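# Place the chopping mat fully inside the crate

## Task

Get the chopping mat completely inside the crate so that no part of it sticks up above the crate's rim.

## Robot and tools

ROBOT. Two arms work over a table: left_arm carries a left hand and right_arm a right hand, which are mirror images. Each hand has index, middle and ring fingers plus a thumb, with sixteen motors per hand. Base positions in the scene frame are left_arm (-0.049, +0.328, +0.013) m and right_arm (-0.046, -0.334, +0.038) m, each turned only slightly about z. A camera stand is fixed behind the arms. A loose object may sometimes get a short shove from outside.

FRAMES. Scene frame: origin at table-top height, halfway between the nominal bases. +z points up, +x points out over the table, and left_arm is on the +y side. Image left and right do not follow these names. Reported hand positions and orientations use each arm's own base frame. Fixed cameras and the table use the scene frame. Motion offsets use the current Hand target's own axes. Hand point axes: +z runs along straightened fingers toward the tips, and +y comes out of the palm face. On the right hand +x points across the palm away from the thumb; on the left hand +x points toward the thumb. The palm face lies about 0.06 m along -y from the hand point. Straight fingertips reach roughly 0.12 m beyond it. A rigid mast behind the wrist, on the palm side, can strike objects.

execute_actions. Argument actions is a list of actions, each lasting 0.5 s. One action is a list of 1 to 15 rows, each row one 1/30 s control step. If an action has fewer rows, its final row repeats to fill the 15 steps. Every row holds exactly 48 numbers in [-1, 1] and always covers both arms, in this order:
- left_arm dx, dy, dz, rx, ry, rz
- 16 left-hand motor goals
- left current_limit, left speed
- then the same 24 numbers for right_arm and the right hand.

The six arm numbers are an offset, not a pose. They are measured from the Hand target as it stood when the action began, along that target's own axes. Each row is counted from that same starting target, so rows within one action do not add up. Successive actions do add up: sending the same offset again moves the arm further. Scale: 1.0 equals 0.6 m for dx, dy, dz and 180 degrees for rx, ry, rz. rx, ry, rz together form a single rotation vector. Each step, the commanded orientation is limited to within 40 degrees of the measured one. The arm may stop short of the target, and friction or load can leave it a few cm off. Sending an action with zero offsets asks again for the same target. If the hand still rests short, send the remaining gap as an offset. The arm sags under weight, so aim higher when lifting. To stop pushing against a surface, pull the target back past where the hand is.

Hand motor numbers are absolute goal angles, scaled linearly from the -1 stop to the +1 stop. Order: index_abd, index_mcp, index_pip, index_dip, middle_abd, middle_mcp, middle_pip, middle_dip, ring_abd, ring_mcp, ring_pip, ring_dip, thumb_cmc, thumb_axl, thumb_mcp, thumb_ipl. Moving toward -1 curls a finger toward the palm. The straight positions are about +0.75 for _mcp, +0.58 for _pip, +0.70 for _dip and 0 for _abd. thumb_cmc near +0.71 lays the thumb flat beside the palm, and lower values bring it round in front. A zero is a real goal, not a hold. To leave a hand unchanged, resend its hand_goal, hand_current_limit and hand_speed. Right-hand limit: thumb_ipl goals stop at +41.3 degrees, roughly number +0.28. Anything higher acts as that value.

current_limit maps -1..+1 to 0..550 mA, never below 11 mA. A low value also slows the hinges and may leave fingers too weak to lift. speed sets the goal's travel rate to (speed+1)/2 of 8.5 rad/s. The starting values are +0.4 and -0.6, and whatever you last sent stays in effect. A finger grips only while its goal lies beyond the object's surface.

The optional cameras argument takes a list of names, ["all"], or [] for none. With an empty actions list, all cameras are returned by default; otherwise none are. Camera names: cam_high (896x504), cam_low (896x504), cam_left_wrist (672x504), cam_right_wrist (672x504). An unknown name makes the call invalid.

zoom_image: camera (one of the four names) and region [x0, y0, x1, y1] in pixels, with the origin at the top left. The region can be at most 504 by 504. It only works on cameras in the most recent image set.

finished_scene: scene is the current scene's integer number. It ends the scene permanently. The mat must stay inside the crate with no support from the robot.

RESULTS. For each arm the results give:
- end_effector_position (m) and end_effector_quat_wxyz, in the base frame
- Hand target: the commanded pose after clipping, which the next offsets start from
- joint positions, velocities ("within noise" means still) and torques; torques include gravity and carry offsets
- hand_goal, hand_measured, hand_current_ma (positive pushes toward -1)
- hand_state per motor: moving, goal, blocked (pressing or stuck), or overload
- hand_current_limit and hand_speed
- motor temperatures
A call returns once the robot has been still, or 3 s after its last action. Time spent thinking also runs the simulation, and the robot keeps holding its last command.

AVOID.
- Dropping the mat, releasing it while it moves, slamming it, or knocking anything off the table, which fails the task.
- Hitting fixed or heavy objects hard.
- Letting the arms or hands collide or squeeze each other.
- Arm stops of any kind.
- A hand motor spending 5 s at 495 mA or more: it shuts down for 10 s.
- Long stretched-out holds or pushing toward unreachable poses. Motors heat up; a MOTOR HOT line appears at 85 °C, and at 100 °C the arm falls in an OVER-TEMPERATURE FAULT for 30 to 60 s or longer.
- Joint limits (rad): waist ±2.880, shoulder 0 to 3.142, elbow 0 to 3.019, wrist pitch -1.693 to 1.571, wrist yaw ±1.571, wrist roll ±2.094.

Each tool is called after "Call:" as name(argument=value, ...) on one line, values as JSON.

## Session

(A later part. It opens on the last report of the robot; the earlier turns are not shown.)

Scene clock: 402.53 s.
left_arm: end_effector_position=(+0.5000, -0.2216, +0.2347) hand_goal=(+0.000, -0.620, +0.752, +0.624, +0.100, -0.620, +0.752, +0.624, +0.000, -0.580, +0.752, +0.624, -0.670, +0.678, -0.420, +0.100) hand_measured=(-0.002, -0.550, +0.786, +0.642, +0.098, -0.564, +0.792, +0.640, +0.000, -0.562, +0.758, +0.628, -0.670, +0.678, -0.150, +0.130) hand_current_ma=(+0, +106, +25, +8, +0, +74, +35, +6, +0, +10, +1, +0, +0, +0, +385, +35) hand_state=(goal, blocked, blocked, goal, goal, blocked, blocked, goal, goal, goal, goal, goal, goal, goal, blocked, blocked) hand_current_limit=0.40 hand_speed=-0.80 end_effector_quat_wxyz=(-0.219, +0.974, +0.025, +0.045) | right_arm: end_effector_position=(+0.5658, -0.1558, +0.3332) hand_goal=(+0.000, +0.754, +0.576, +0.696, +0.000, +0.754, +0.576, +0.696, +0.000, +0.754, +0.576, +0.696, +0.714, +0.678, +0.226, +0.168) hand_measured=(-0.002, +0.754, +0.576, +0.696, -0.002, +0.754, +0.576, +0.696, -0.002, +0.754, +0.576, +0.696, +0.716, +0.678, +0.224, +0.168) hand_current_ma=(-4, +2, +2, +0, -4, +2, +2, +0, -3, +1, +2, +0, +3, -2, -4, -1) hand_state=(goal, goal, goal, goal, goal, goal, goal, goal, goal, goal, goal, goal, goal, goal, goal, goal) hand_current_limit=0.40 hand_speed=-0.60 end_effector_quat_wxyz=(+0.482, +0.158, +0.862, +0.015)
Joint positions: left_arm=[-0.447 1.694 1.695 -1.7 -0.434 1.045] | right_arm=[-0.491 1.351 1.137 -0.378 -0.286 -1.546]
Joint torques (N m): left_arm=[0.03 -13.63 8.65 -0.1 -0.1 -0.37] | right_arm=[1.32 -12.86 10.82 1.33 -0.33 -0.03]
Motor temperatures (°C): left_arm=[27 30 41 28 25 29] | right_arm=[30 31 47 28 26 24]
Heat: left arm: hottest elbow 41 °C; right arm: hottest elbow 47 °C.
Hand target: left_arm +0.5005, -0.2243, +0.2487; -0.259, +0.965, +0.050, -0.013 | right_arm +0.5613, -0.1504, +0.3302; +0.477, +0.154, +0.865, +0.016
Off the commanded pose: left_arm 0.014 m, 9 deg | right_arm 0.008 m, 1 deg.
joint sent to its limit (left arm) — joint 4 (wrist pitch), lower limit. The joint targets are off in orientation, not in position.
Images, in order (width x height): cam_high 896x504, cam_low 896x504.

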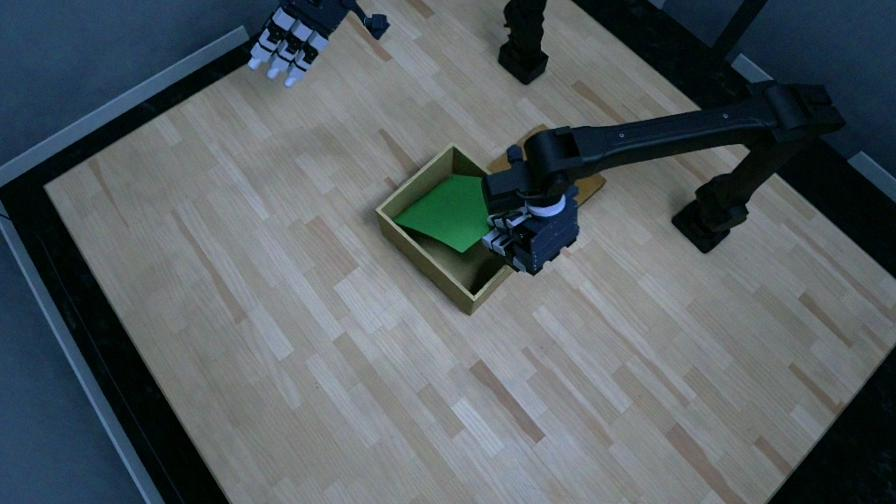

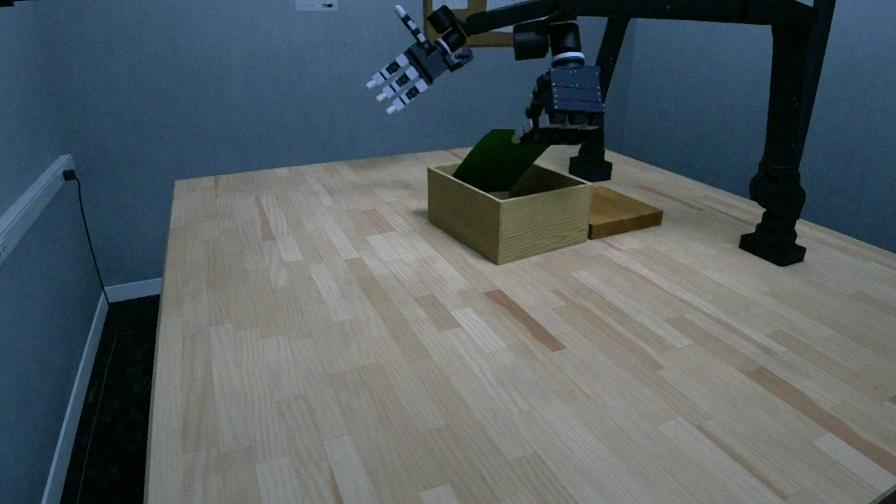

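Call:
execute_actions(actions=[[[-0.0014,0.0448,0.0511,0,0,0, 0,-0.62,0.752,0.623, 0.1,-0.62,0.752,0.623, 0,-0.58,0.752,0.623, -0.671,0.678,-0.42,0.1, 0.4,-0.8, 0,0,0,0,0,0, 0,0.754,0.576,0.696, 0,0.754,0.576,0.696, 0,0.754,0.576,0.696, 0.714,0.678,0.226,0.168, 0.4,-0.6]],[[-0.0014,0.0448,0.0511,0,0,0, 0,-0.62,0.752,0.623, 0.1,-0.62,0.752,0.623, 0,-0.58,0.752,0.623, -0.671,0.678,-0.42,0.1, 0.4,-0.8, 0,0,0,0,0,0, 0,0.754,0.576,0.696, 0,0.754,0.576,0.696, 0,0.754,0.576,0.696, 0.714,0.678,0.226,0.168, 0.4,-0.6]]], cameras=["cam_low","cam_high"])

Call:
zoom_image(camera="cam_high", region=[360, 90, 640, 320])

Call:
zoom_image(camera="cam_low", region=[400, 60, 680, 270])

Scene clock: 420.60 s.
left_arm: end_effector_position=(+0.5013, -0.2336, +0.1691) hand_goal=(+0.000, -0.620, +0.752, +0.624, +0.100, -0.620, +0.752, +0.624, +0.000, -0.580, +0.752, +0.624, -0.670, +0.678, -0.420, +0.100) hand_measured=(-0.002, -0.550, +0.786, +0.642, +0.098, -0.560, +0.792, +0.640, +0.000, -0.562, +0.758, +0.628, -0.670, +0.678, -0.154, +0.130) hand_current_ma=(+0, +106, +25, +8, +0, +83, +35, +6, +0, +10, +1, +0, +0, +0, +385, +35) hand_state=(goal, blocked, blocked, goal, goal, blocked, blocked, goal, goal, goal, goal, goal, goal, goal, blocked, blocked) hand_current_limit=0.40 hand_speed=-0.80 end_effector_quat_wxyz=(-0.248, +0.968, +0.042, +0.002) | right_arm: end_effector_position=(+0.5658, -0.1558, +0.3332) hand_goal=(+0.000, +0.754, +0.576, +0.696, +0.000, +0.754, +0.576, +0.696, +0.000, +0.754, +0.576, +0.696, +0.714, +0.678, +0.226, +0.168) hand_measured=(-0.002, +0.754, +0.576, +0.696, -0.002, +0.754, +0.576, +0.696, -0.002, +0.754, +0.576, +0.696, +0.716, +0.678, +0.224, +0.168) hand_current_ma=(-4, +2, +2, +0, -4, +2, +2, +0, -3, +1, +2, +0, +3, -2, -4, -1) hand_state=(goal, goal, goal, goal, goal, goal, goal, goal, goal, goal, goal, goal, goal, goal, goal, goal) hand_current_limit=0.40 hand_speed=-0.60 end_effector_quat_wxyz=(+0.482, +0.158, +0.862, +0.015)
Joint positions: left_arm=[-0.475 1.801 1.668 -1.7 -0.433 0.95] | right_arm=[-0.491 1.351 1.137 -0.378 -0.286 -1.546]
Joint torques (N m): left_arm=[-0.67 -13.45 7.92 -0.4 0.03 -0.36] | right_arm=[1.26 -13.22 10.88 1.33 -0.32 -0.04]
Heat: left arm: hottest elbow 40 °C; right arm: hottest elbow 47 °C.
Hand target: left_arm +0.5005, -0.2404, +0.1689; -0.259, +0.965, +0.050, -0.013 | right_arm +0.5613, -0.1504, +0.3302; +0.477, +0.154, +0.865, +0.016
Off the commanded pose: left_arm 0.007 m, 2 deg | right_arm 0.008 m, 1 deg.
joint sent to its limit (left arm) — joint 4 (wrist pitch), lower limit. The joint targets still meet the commanded pose.
Images, in order (width x height): cam_high 896x504, cam_low 896x504.

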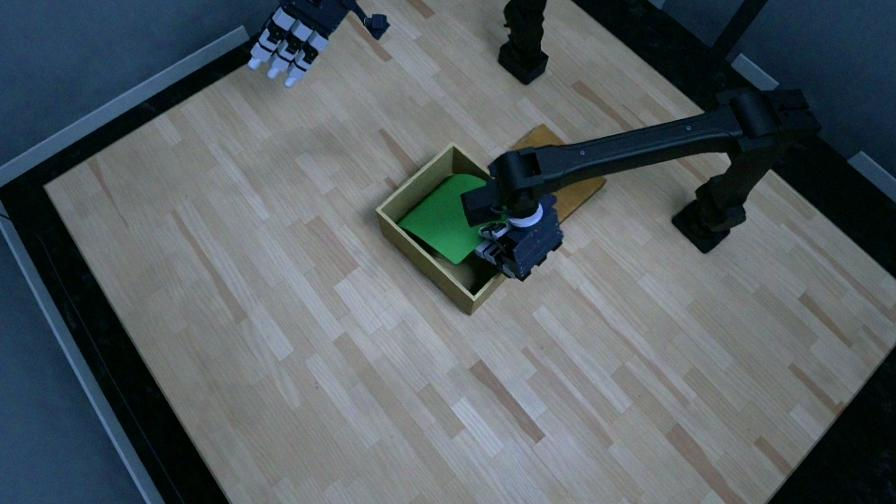

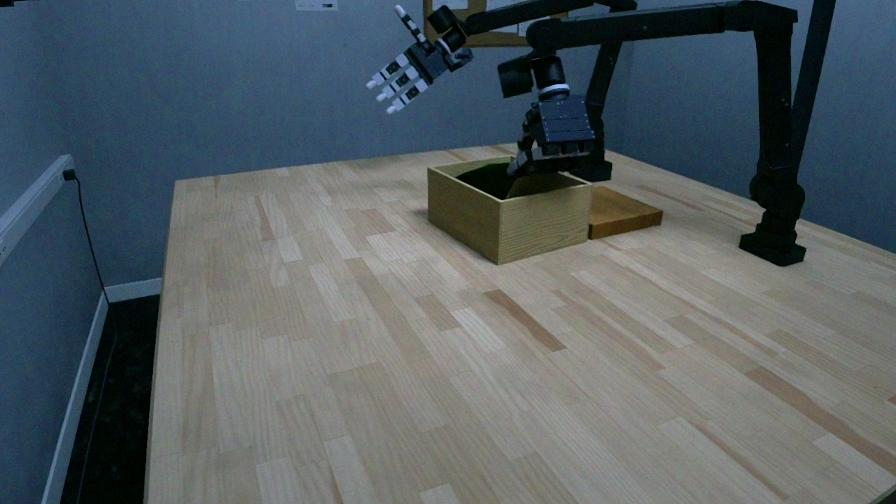

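Scaled by 1.800 from the camera's 896x504 image, which has a finer 1280x720 frame.

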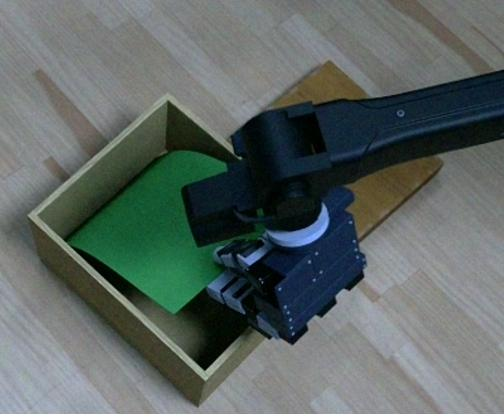

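Scaled by 1.800 from the camera's 896x504 image, which has a finer 1280x720 frame.

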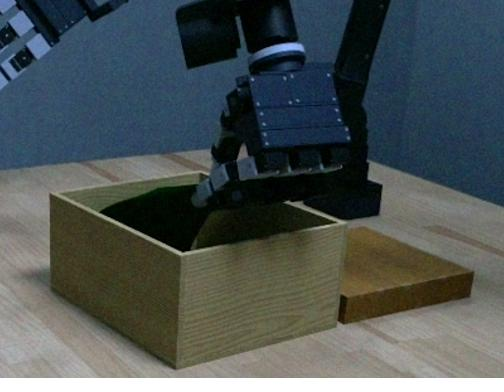

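Call:
execute_actions(actions=[[[0.001,0,0.0195,0,0,0, 0,-0.62,0.752,0.623, 0.1,-0.62,0.752,0.623, 0,-0.58,0.752,0.623, -0.671,0.678,-0.42,0.1, 0.4,-0.8, 0,0,0,0,0,0, 0,0.754,0.576,0.696, 0,0.754,0.576,0.696, 0,0.754,0.576,0.696, 0.714,0.678,0.226,0.168, 0.4,-0.6]],[[0,0,0,0,0,0, 0,-0.56,0.752,0.623, 0.1,-0.56,0.752,0.623, 0,-0.56,0.752,0.623, -0.671,0.678,0.2,0.168, 0.4,-0.8, 0,0,0,0,0,0, 0,0.754,0.576,0.696, 0,0.754,0.576,0.696, 0,0.754,0.576,0.696, 0.714,0.678,0.226,0.168, 0.4,-0.6]]], cameras=["cam_low","cam_high","cam_left_wrist"])

Call:
zoom_image(camera="cam_high", region=[360, 90, 640, 320])

Call:
zoom_image(camera="cam_low", region=[400, 60, 680, 270])

Scene clock: 448.77 s.
left_arm: end_effector_position=(+0.4998, -0.2325, +0.1583) hand_goal=(+0.000, -0.560, +0.752, +0.624, +0.100, -0.560, +0.752, +0.624, +0.000, -0.560, +0.752, +0.624, -0.670, +0.678, +0.200, +0.168) hand_measured=(-0.002, -0.536, +0.760, +0.628, +0.098, -0.542, +0.760, +0.628, +0.000, -0.548, +0.758, +0.628, -0.670, +0.678, +0.190, +0.170) hand_current_ma=(+0, +16, +2, +1, +0, +9, +2, +0, +0, +4, +1, +0, +0, +0, -5, +0) hand_state=(goal, blocked, goal, goal, goal, goal, goal, goal, goal, goal, goal, goal, goal, goal, goal, goal) hand_current_limit=0.40 hand_speed=-0.80 end_effector_quat_wxyz=(-0.254, +0.966, +0.043, -0.007) | right_arm: end_effector_position=(+0.5658, -0.1558, +0.3332) hand_goal=(+0.000, +0.754, +0.576, +0.696, +0.000, +0.754, +0.576, +0.696, +0.000, +0.754, +0.576, +0.696, +0.714, +0.678, +0.226, +0.168) hand_measured=(-0.002, +0.754, +0.576, +0.696, -0.002, +0.754, +0.576, +0.696, -0.002, +0.754, +0.576, +0.696, +0.716, +0.678, +0.224, +0.168) hand_current_ma=(-4, +2, +2, +0, -4, +2, +2, +0, -3, +1, +2, +0, +3, -2, -4, -1) hand_state=(goal, goal, goal, goal, goal, goal, goal, goal, goal, goal, goal, goal, goal, goal, goal, goal) hand_current_limit=0.40 hand_speed=-0.60 end_effector_quat_wxyz=(+0.482, +0.158, +0.862, +0.015)
Joint positions: left_arm=[-0.475 1.816 1.66 -1.7 -0.432 0.943] | right_arm=[-0.491 1.351 1.137 -0.378 -0.286 -1.546]
Joint torques (N m): left_arm=[0.03 -13.68 7.8 -0.44 -0.11 -0.32] | right_arm=[1.49 -13.1 10.92 1.33 -0.33 -0.05]
Heat: left arm: hottest elbow 40 °C; right arm: hottest elbow 47 °C.
Hand target: left_arm +0.5005, -0.2345, +0.1586; -0.259, +0.965, +0.050, -0.013 | right_arm +0.5613, -0.1504, +0.3302; +0.477, +0.154, +0.865, +0.016
Off the commanded pose: left_arm 0.002 m, 1 deg | right_arm 0.008 m, 1 deg.
joint sent to its limit (left arm) — joint 4 (wrist pitch), lower limit. The joint targets still meet the commanded pose.
Images, in order (width x height): cam_high 896x504, cam_low 896x504, cam_left_wrist 672x504.

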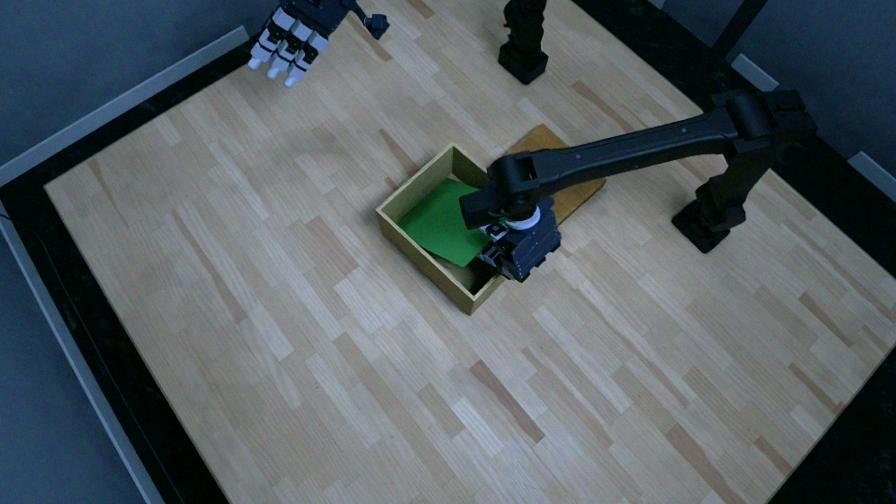

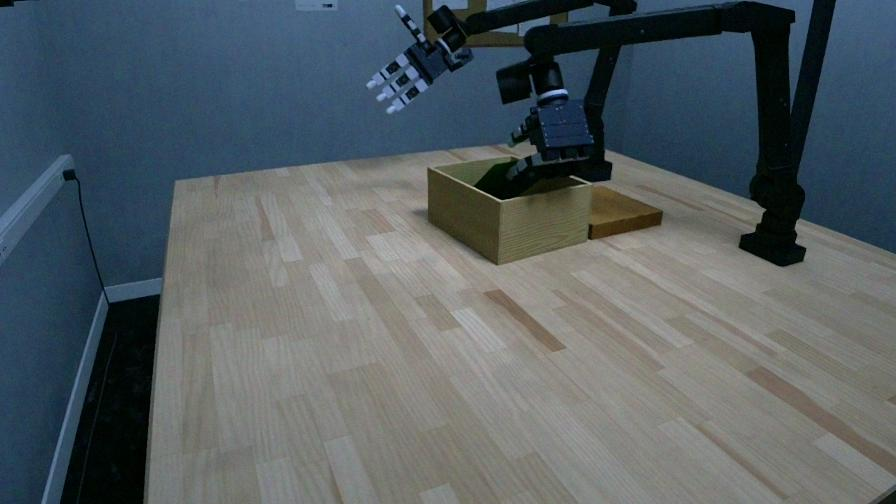

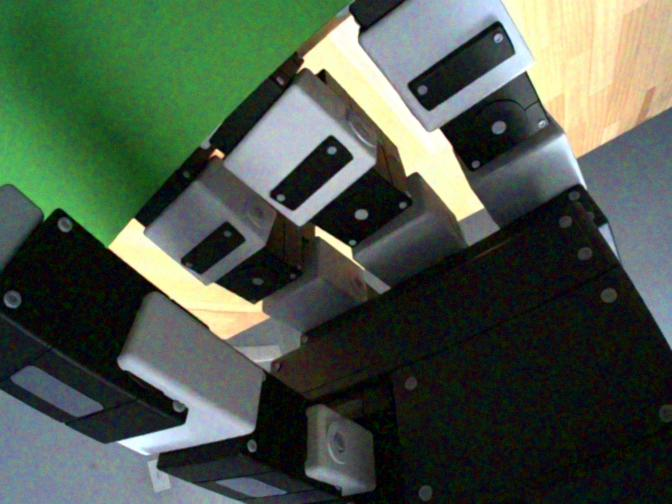

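Scaled by 1.800 from the camera's 896x504 image, which has a finer 1280x720 frame.

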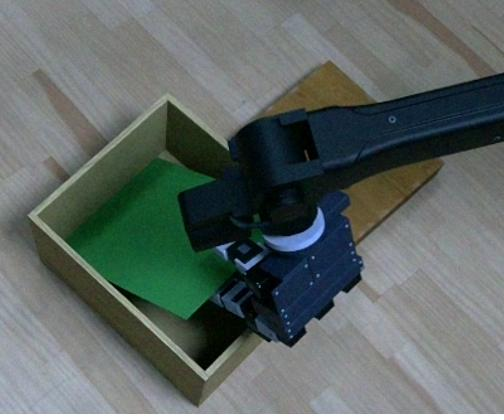

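Scaled by 1.800 from the camera's 896x504 image, which has a finer 1280x720 frame.

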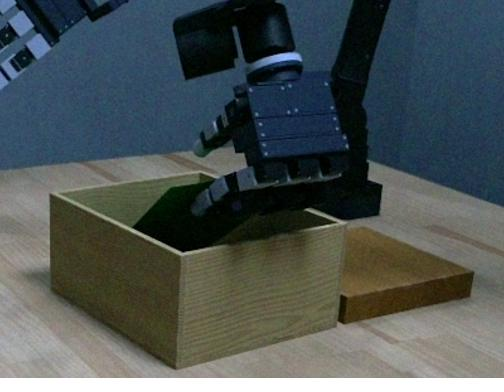

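Call:
execute_actions(actions=[[[0,-0.108,-0.014,0,0,0, 0,-0.56,0.752,0.623, 0.1,-0.56,0.752,0.623, 0,-0.56,0.752,0.623, -0.671,0.678,0.2,0.168, 0.4,-0.8, 0,0,0,0,0,0, 0,0.754,0.576,0.696, 0,0.754,0.576,0.696, 0,0.754,0.576,0.696, 0.714,0.678,0.226,0.168, 0.4,-0.6]]], cameras=["cam_low","cam_high","cam_left_wrist"])

Call:
zoom_image(camera="cam_high", region=[360, 90, 640, 320])

Call:
zoom_image(camera="cam_low", region=[400, 60, 680, 270])

Scene clock: 468.90 s.
left_arm: end_effector_position=(+0.4983, -0.1793, +0.1896) hand_goal=(+0.000, -0.560, +0.752, +0.624, +0.100, -0.560, +0.752, +0.624, +0.000, -0.560, +0.752, +0.624, -0.670, +0.678, +0.200, +0.168) hand_measured=(-0.002, -0.540, +0.758, +0.628, +0.098, -0.544, +0.760, +0.628, +0.000, -0.548, +0.758, +0.628, -0.670, +0.678, +0.190, +0.170) hand_current_ma=(+0, +11, +1, +1, +0, +8, +2, +0, +0, +4, +1, +0, +0, +0, -4, +0) hand_state=(goal, goal, goal, goal, goal, goal, goal, goal, goal, goal, goal, goal, goal, goal, goal, goal) hand_current_limit=0.40 hand_speed=-0.80 end_effector_quat_wxyz=(-0.250, +0.967, +0.057, -0.001) | right_arm: end_effector_position=(+0.5658, -0.1558, +0.3332) hand_goal=(+0.000, +0.754, +0.576, +0.696, +0.000, +0.754, +0.576, +0.696, +0.000, +0.754, +0.576, +0.696, +0.714, +0.678, +0.226, +0.168) hand_measured=(-0.002, +0.754, +0.576, +0.696, -0.002, +0.754, +0.576, +0.696, -0.002, +0.754, +0.576, +0.696, +0.716, +0.678, +0.224, +0.168) hand_current_ma=(-4, +2, +2, +0, -4, +2, +2, +0, -3, +1, +2, +0, +3, -2, -4, -1) hand_state=(goal, goal, goal, goal, goal, goal, goal, goal, goal, goal, goal, goal, goal, goal, goal, goal) hand_current_limit=0.40 hand_speed=-0.60 end_effector_quat_wxyz=(+0.482, +0.158, +0.862, +0.015)
Joint positions: left_arm=[-0.386 1.724 1.618 -1.7 -0.452 1.013] | right_arm=[-0.491 1.351 1.137 -0.378 -0.286 -1.546]
Joint torques (N m): left_arm=[-0.15 -13.8 7.86 -0.35 -0.23 -0.06] | right_arm=[1.26 -12.98 10.84 1.32 -0.33 -0.06]
Heat: left arm: hottest elbow 39 °C; right arm: hottest elbow 47 °C.
Hand target: left_arm +0.4950, -0.1828, +0.1983; -0.259, +0.965, +0.050, -0.013 | right_arm +0.5613, -0.1504, +0.3302; +0.477, +0.154, +0.865, +0.016
Off the commanded pose: left_arm 0.010 m, 2 deg | right_arm 0.008 m, 1 deg.
joint sent to its limit (left arm) — joint 4 (wrist pitch), lower limit. The joint targets still meet the commanded pose.
Images, in order (width x height): cam_high 896x504, cam_low 896x504, cam_left_wrist 672x504.

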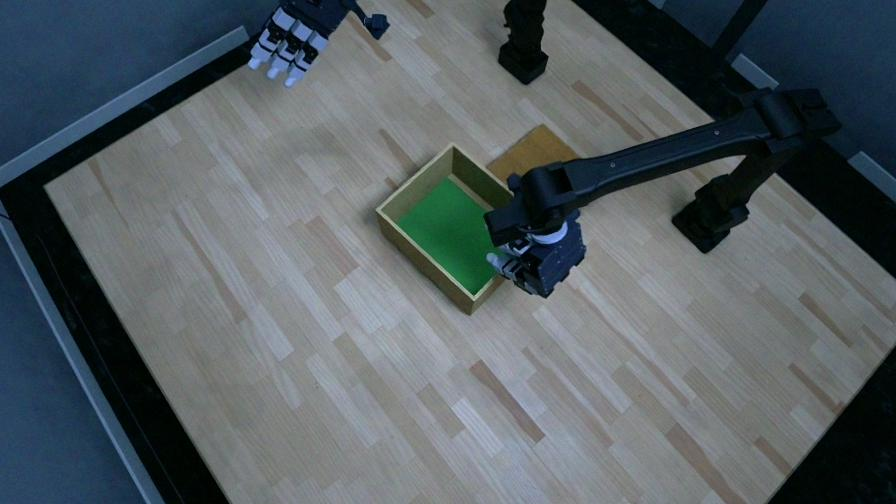

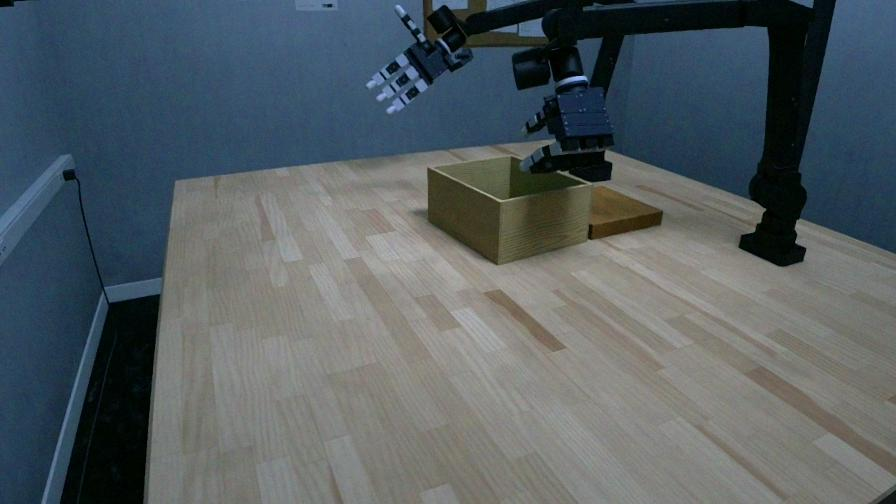

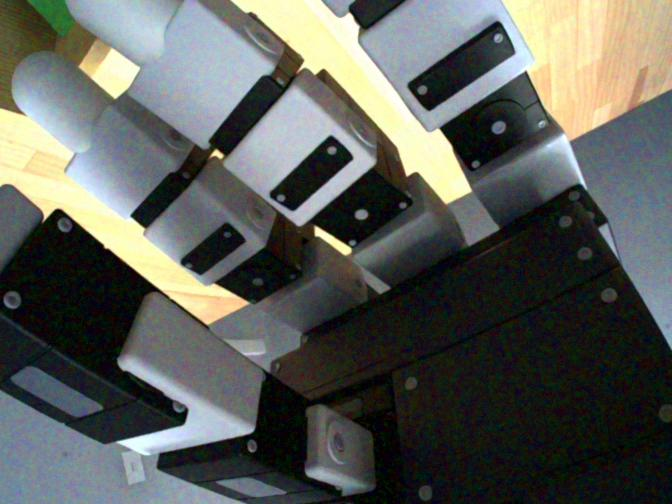

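Scaled by 1.800 from the camera's 896x504 image, which has a finer 1280x720 frame.

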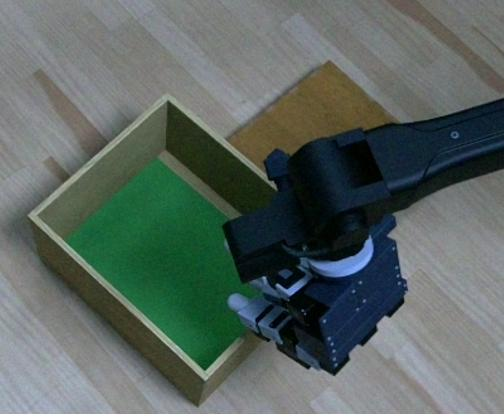

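Scaled by 1.800 from the camera's 896x504 image, which has a finer 1280x720 frame.

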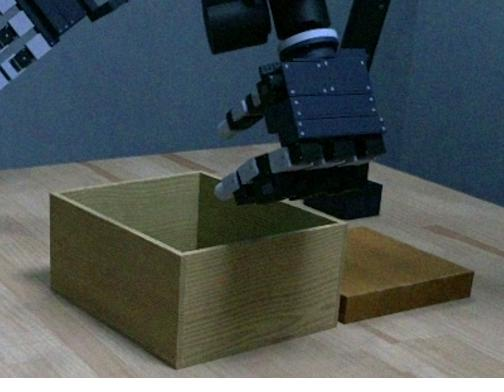

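Call:
execute_actions(actions=[[[0,-0.1,-0.05,0,0,0, 0,-0.56,0.752,0.623, 0.1,-0.56,0.752,0.623, 0,-0.56,0.752,0.623, -0.671,0.678,0.2,0.168, 0.4,-0.8, 0,0,0,0,0,0, 0,0.754,0.576,0.696, 0,0.754,0.576,0.696, 0,0.754,0.576,0.696, 0.714,0.678,0.226,0.168, 0.4,-0.6]],[[0,-0.1,-0.07,0,0,0, 0,-0.56,0.752,0.623, 0.1,-0.56,0.752,0.623, 0,-0.56,0.752,0.623, -0.671,0.678,0.2,0.168, 0.4,-0.8, 0,0,0,0,0,0, 0,0.754,0.576,0.696, 0,0.754,0.576,0.696, 0,0.754,0.576,0.696, 0.714,0.678,0.226,0.168, 0.4,-0.6]]], cameras=["cam_low","cam_high"])

Call:
zoom_image(camera="cam_high", region=[360, 120, 580, 320])

Call:
zoom_image(camera="cam_low", region=[410, 140, 610, 270])

Scene clock: 486.23 s.
left_arm: end_effector_position=(+0.4806, -0.1120, +0.2998) hand_goal=(+0.000, -0.560, +0.752, +0.624, +0.100, -0.560, +0.752, +0.624, +0.000, -0.560, +0.752, +0.624, -0.670, +0.678, +0.200, +0.168) hand_measured=(-0.002, -0.540, +0.758, +0.628, +0.098, -0.544, +0.760, +0.628, +0.000, -0.548, +0.758, +0.628, -0.670, +0.678, +0.190, +0.170) hand_current_ma=(+0, +11, +1, +1, +0, +8, +2, +0, +0, +4, +1, +0, +0, +0, -4, +0) hand_state=(goal, goal, goal, goal, goal, goal, goal, goal, goal, goal, goal, goal, goal, goal, goal, goal) hand_current_limit=0.40 hand_speed=-0.80 end_effector_quat_wxyz=(-0.220, +0.973, +0.035, +0.065) | right_arm: end_effector_position=(+0.5658, -0.1558, +0.3332) hand_goal=(+0.000, +0.754, +0.576, +0.696, +0.000, +0.754, +0.576, +0.696, +0.000, +0.754, +0.576, +0.696, +0.714, +0.678, +0.226, +0.168) hand_measured=(-0.002, +0.754, +0.576, +0.696, -0.002, +0.754, +0.576, +0.696, -0.002, +0.754, +0.576, +0.696, +0.716, +0.678, +0.224, +0.168) hand_current_ma=(-4, +2, +2, +0, -4, +2, +2, +0, -3, +1, +2, +0, +3, -2, -4, -1) hand_state=(goal, goal, goal, goal, goal, goal, goal, goal, goal, goal, goal, goal, goal, goal, goal, goal) hand_current_limit=0.40 hand_speed=-0.60 end_effector_quat_wxyz=(+0.482, +0.158, +0.862, +0.015)
Joint positions: left_arm=[-0.252 1.508 1.637 -1.7 -0.463 1.248] | right_arm=[-0.491 1.351 1.137 -0.378 -0.286 -1.546]
Joint torques (N m): left_arm=[0.09 -10.29 11.6 0.14 -0.29 -0.05] | right_arm=[1.26 -13.16 10.8 1.22 -0.32 -0.04]
Heat: left arm: hottest elbow 39 °C; right arm: hottest elbow 47 °C.
Hand target: left_arm +0.4880, -0.1152, +0.3208; -0.259, +0.965, +0.050, -0.013 | right_arm +0.5613, -0.1504, +0.3302; +0.477, +0.154, +0.865, +0.016
Off the commanded pose: left_arm 0.022 m, 10 deg | right_arm 0.008 m, 1 deg.
joint sent to its limit (left arm) — joint 4 (wrist pitch), lower limit. The joint targets are off in orientation, not in position.
Images, in order (width x height): cam_high 896x504, cam_low 896x504.

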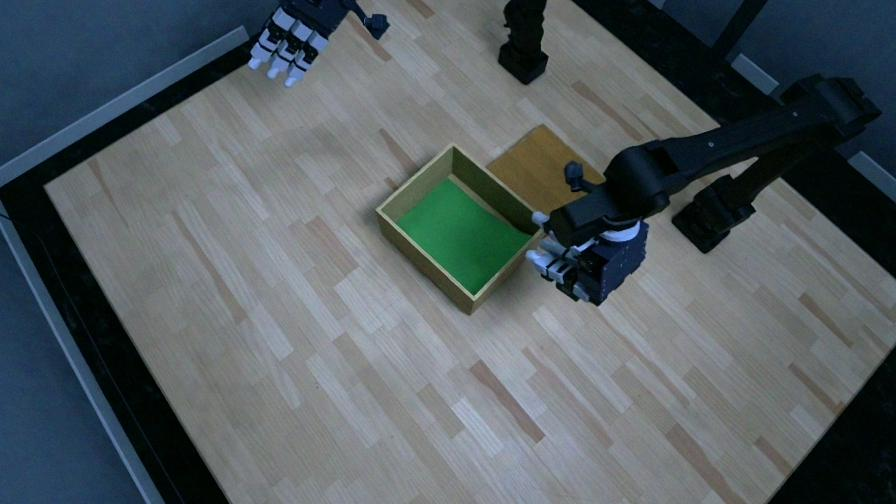

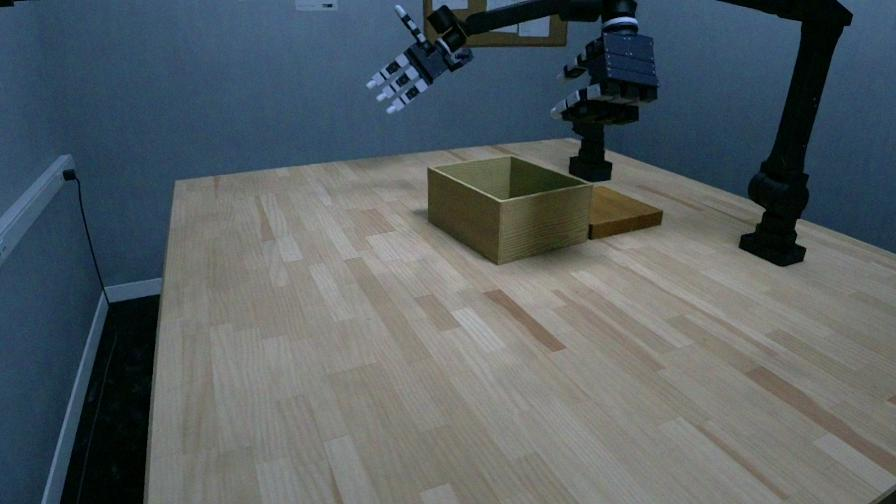

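Scaled by 2.291 from the camera's 896x504 image, which has a finer 1280x720 frame.

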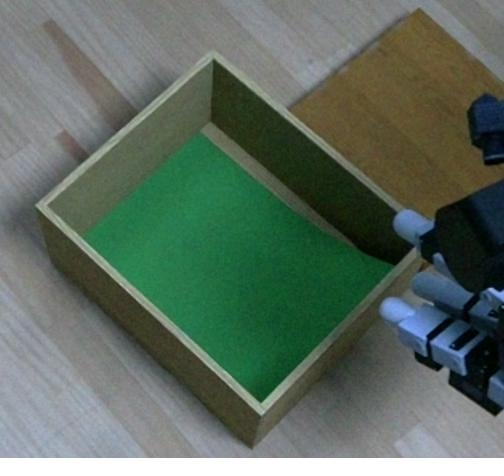

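Scaled by 2.520 from the camera's 896x504 image, which has a finer 1280x720 frame.

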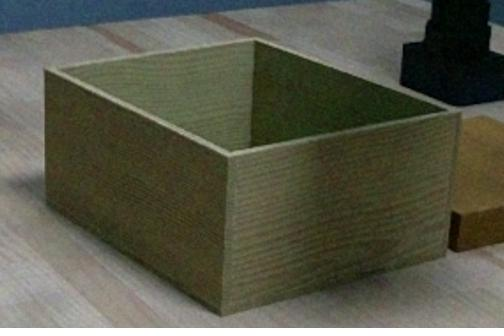

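Call:
finished_scene(scene=2)

The scene is finished: the task was done.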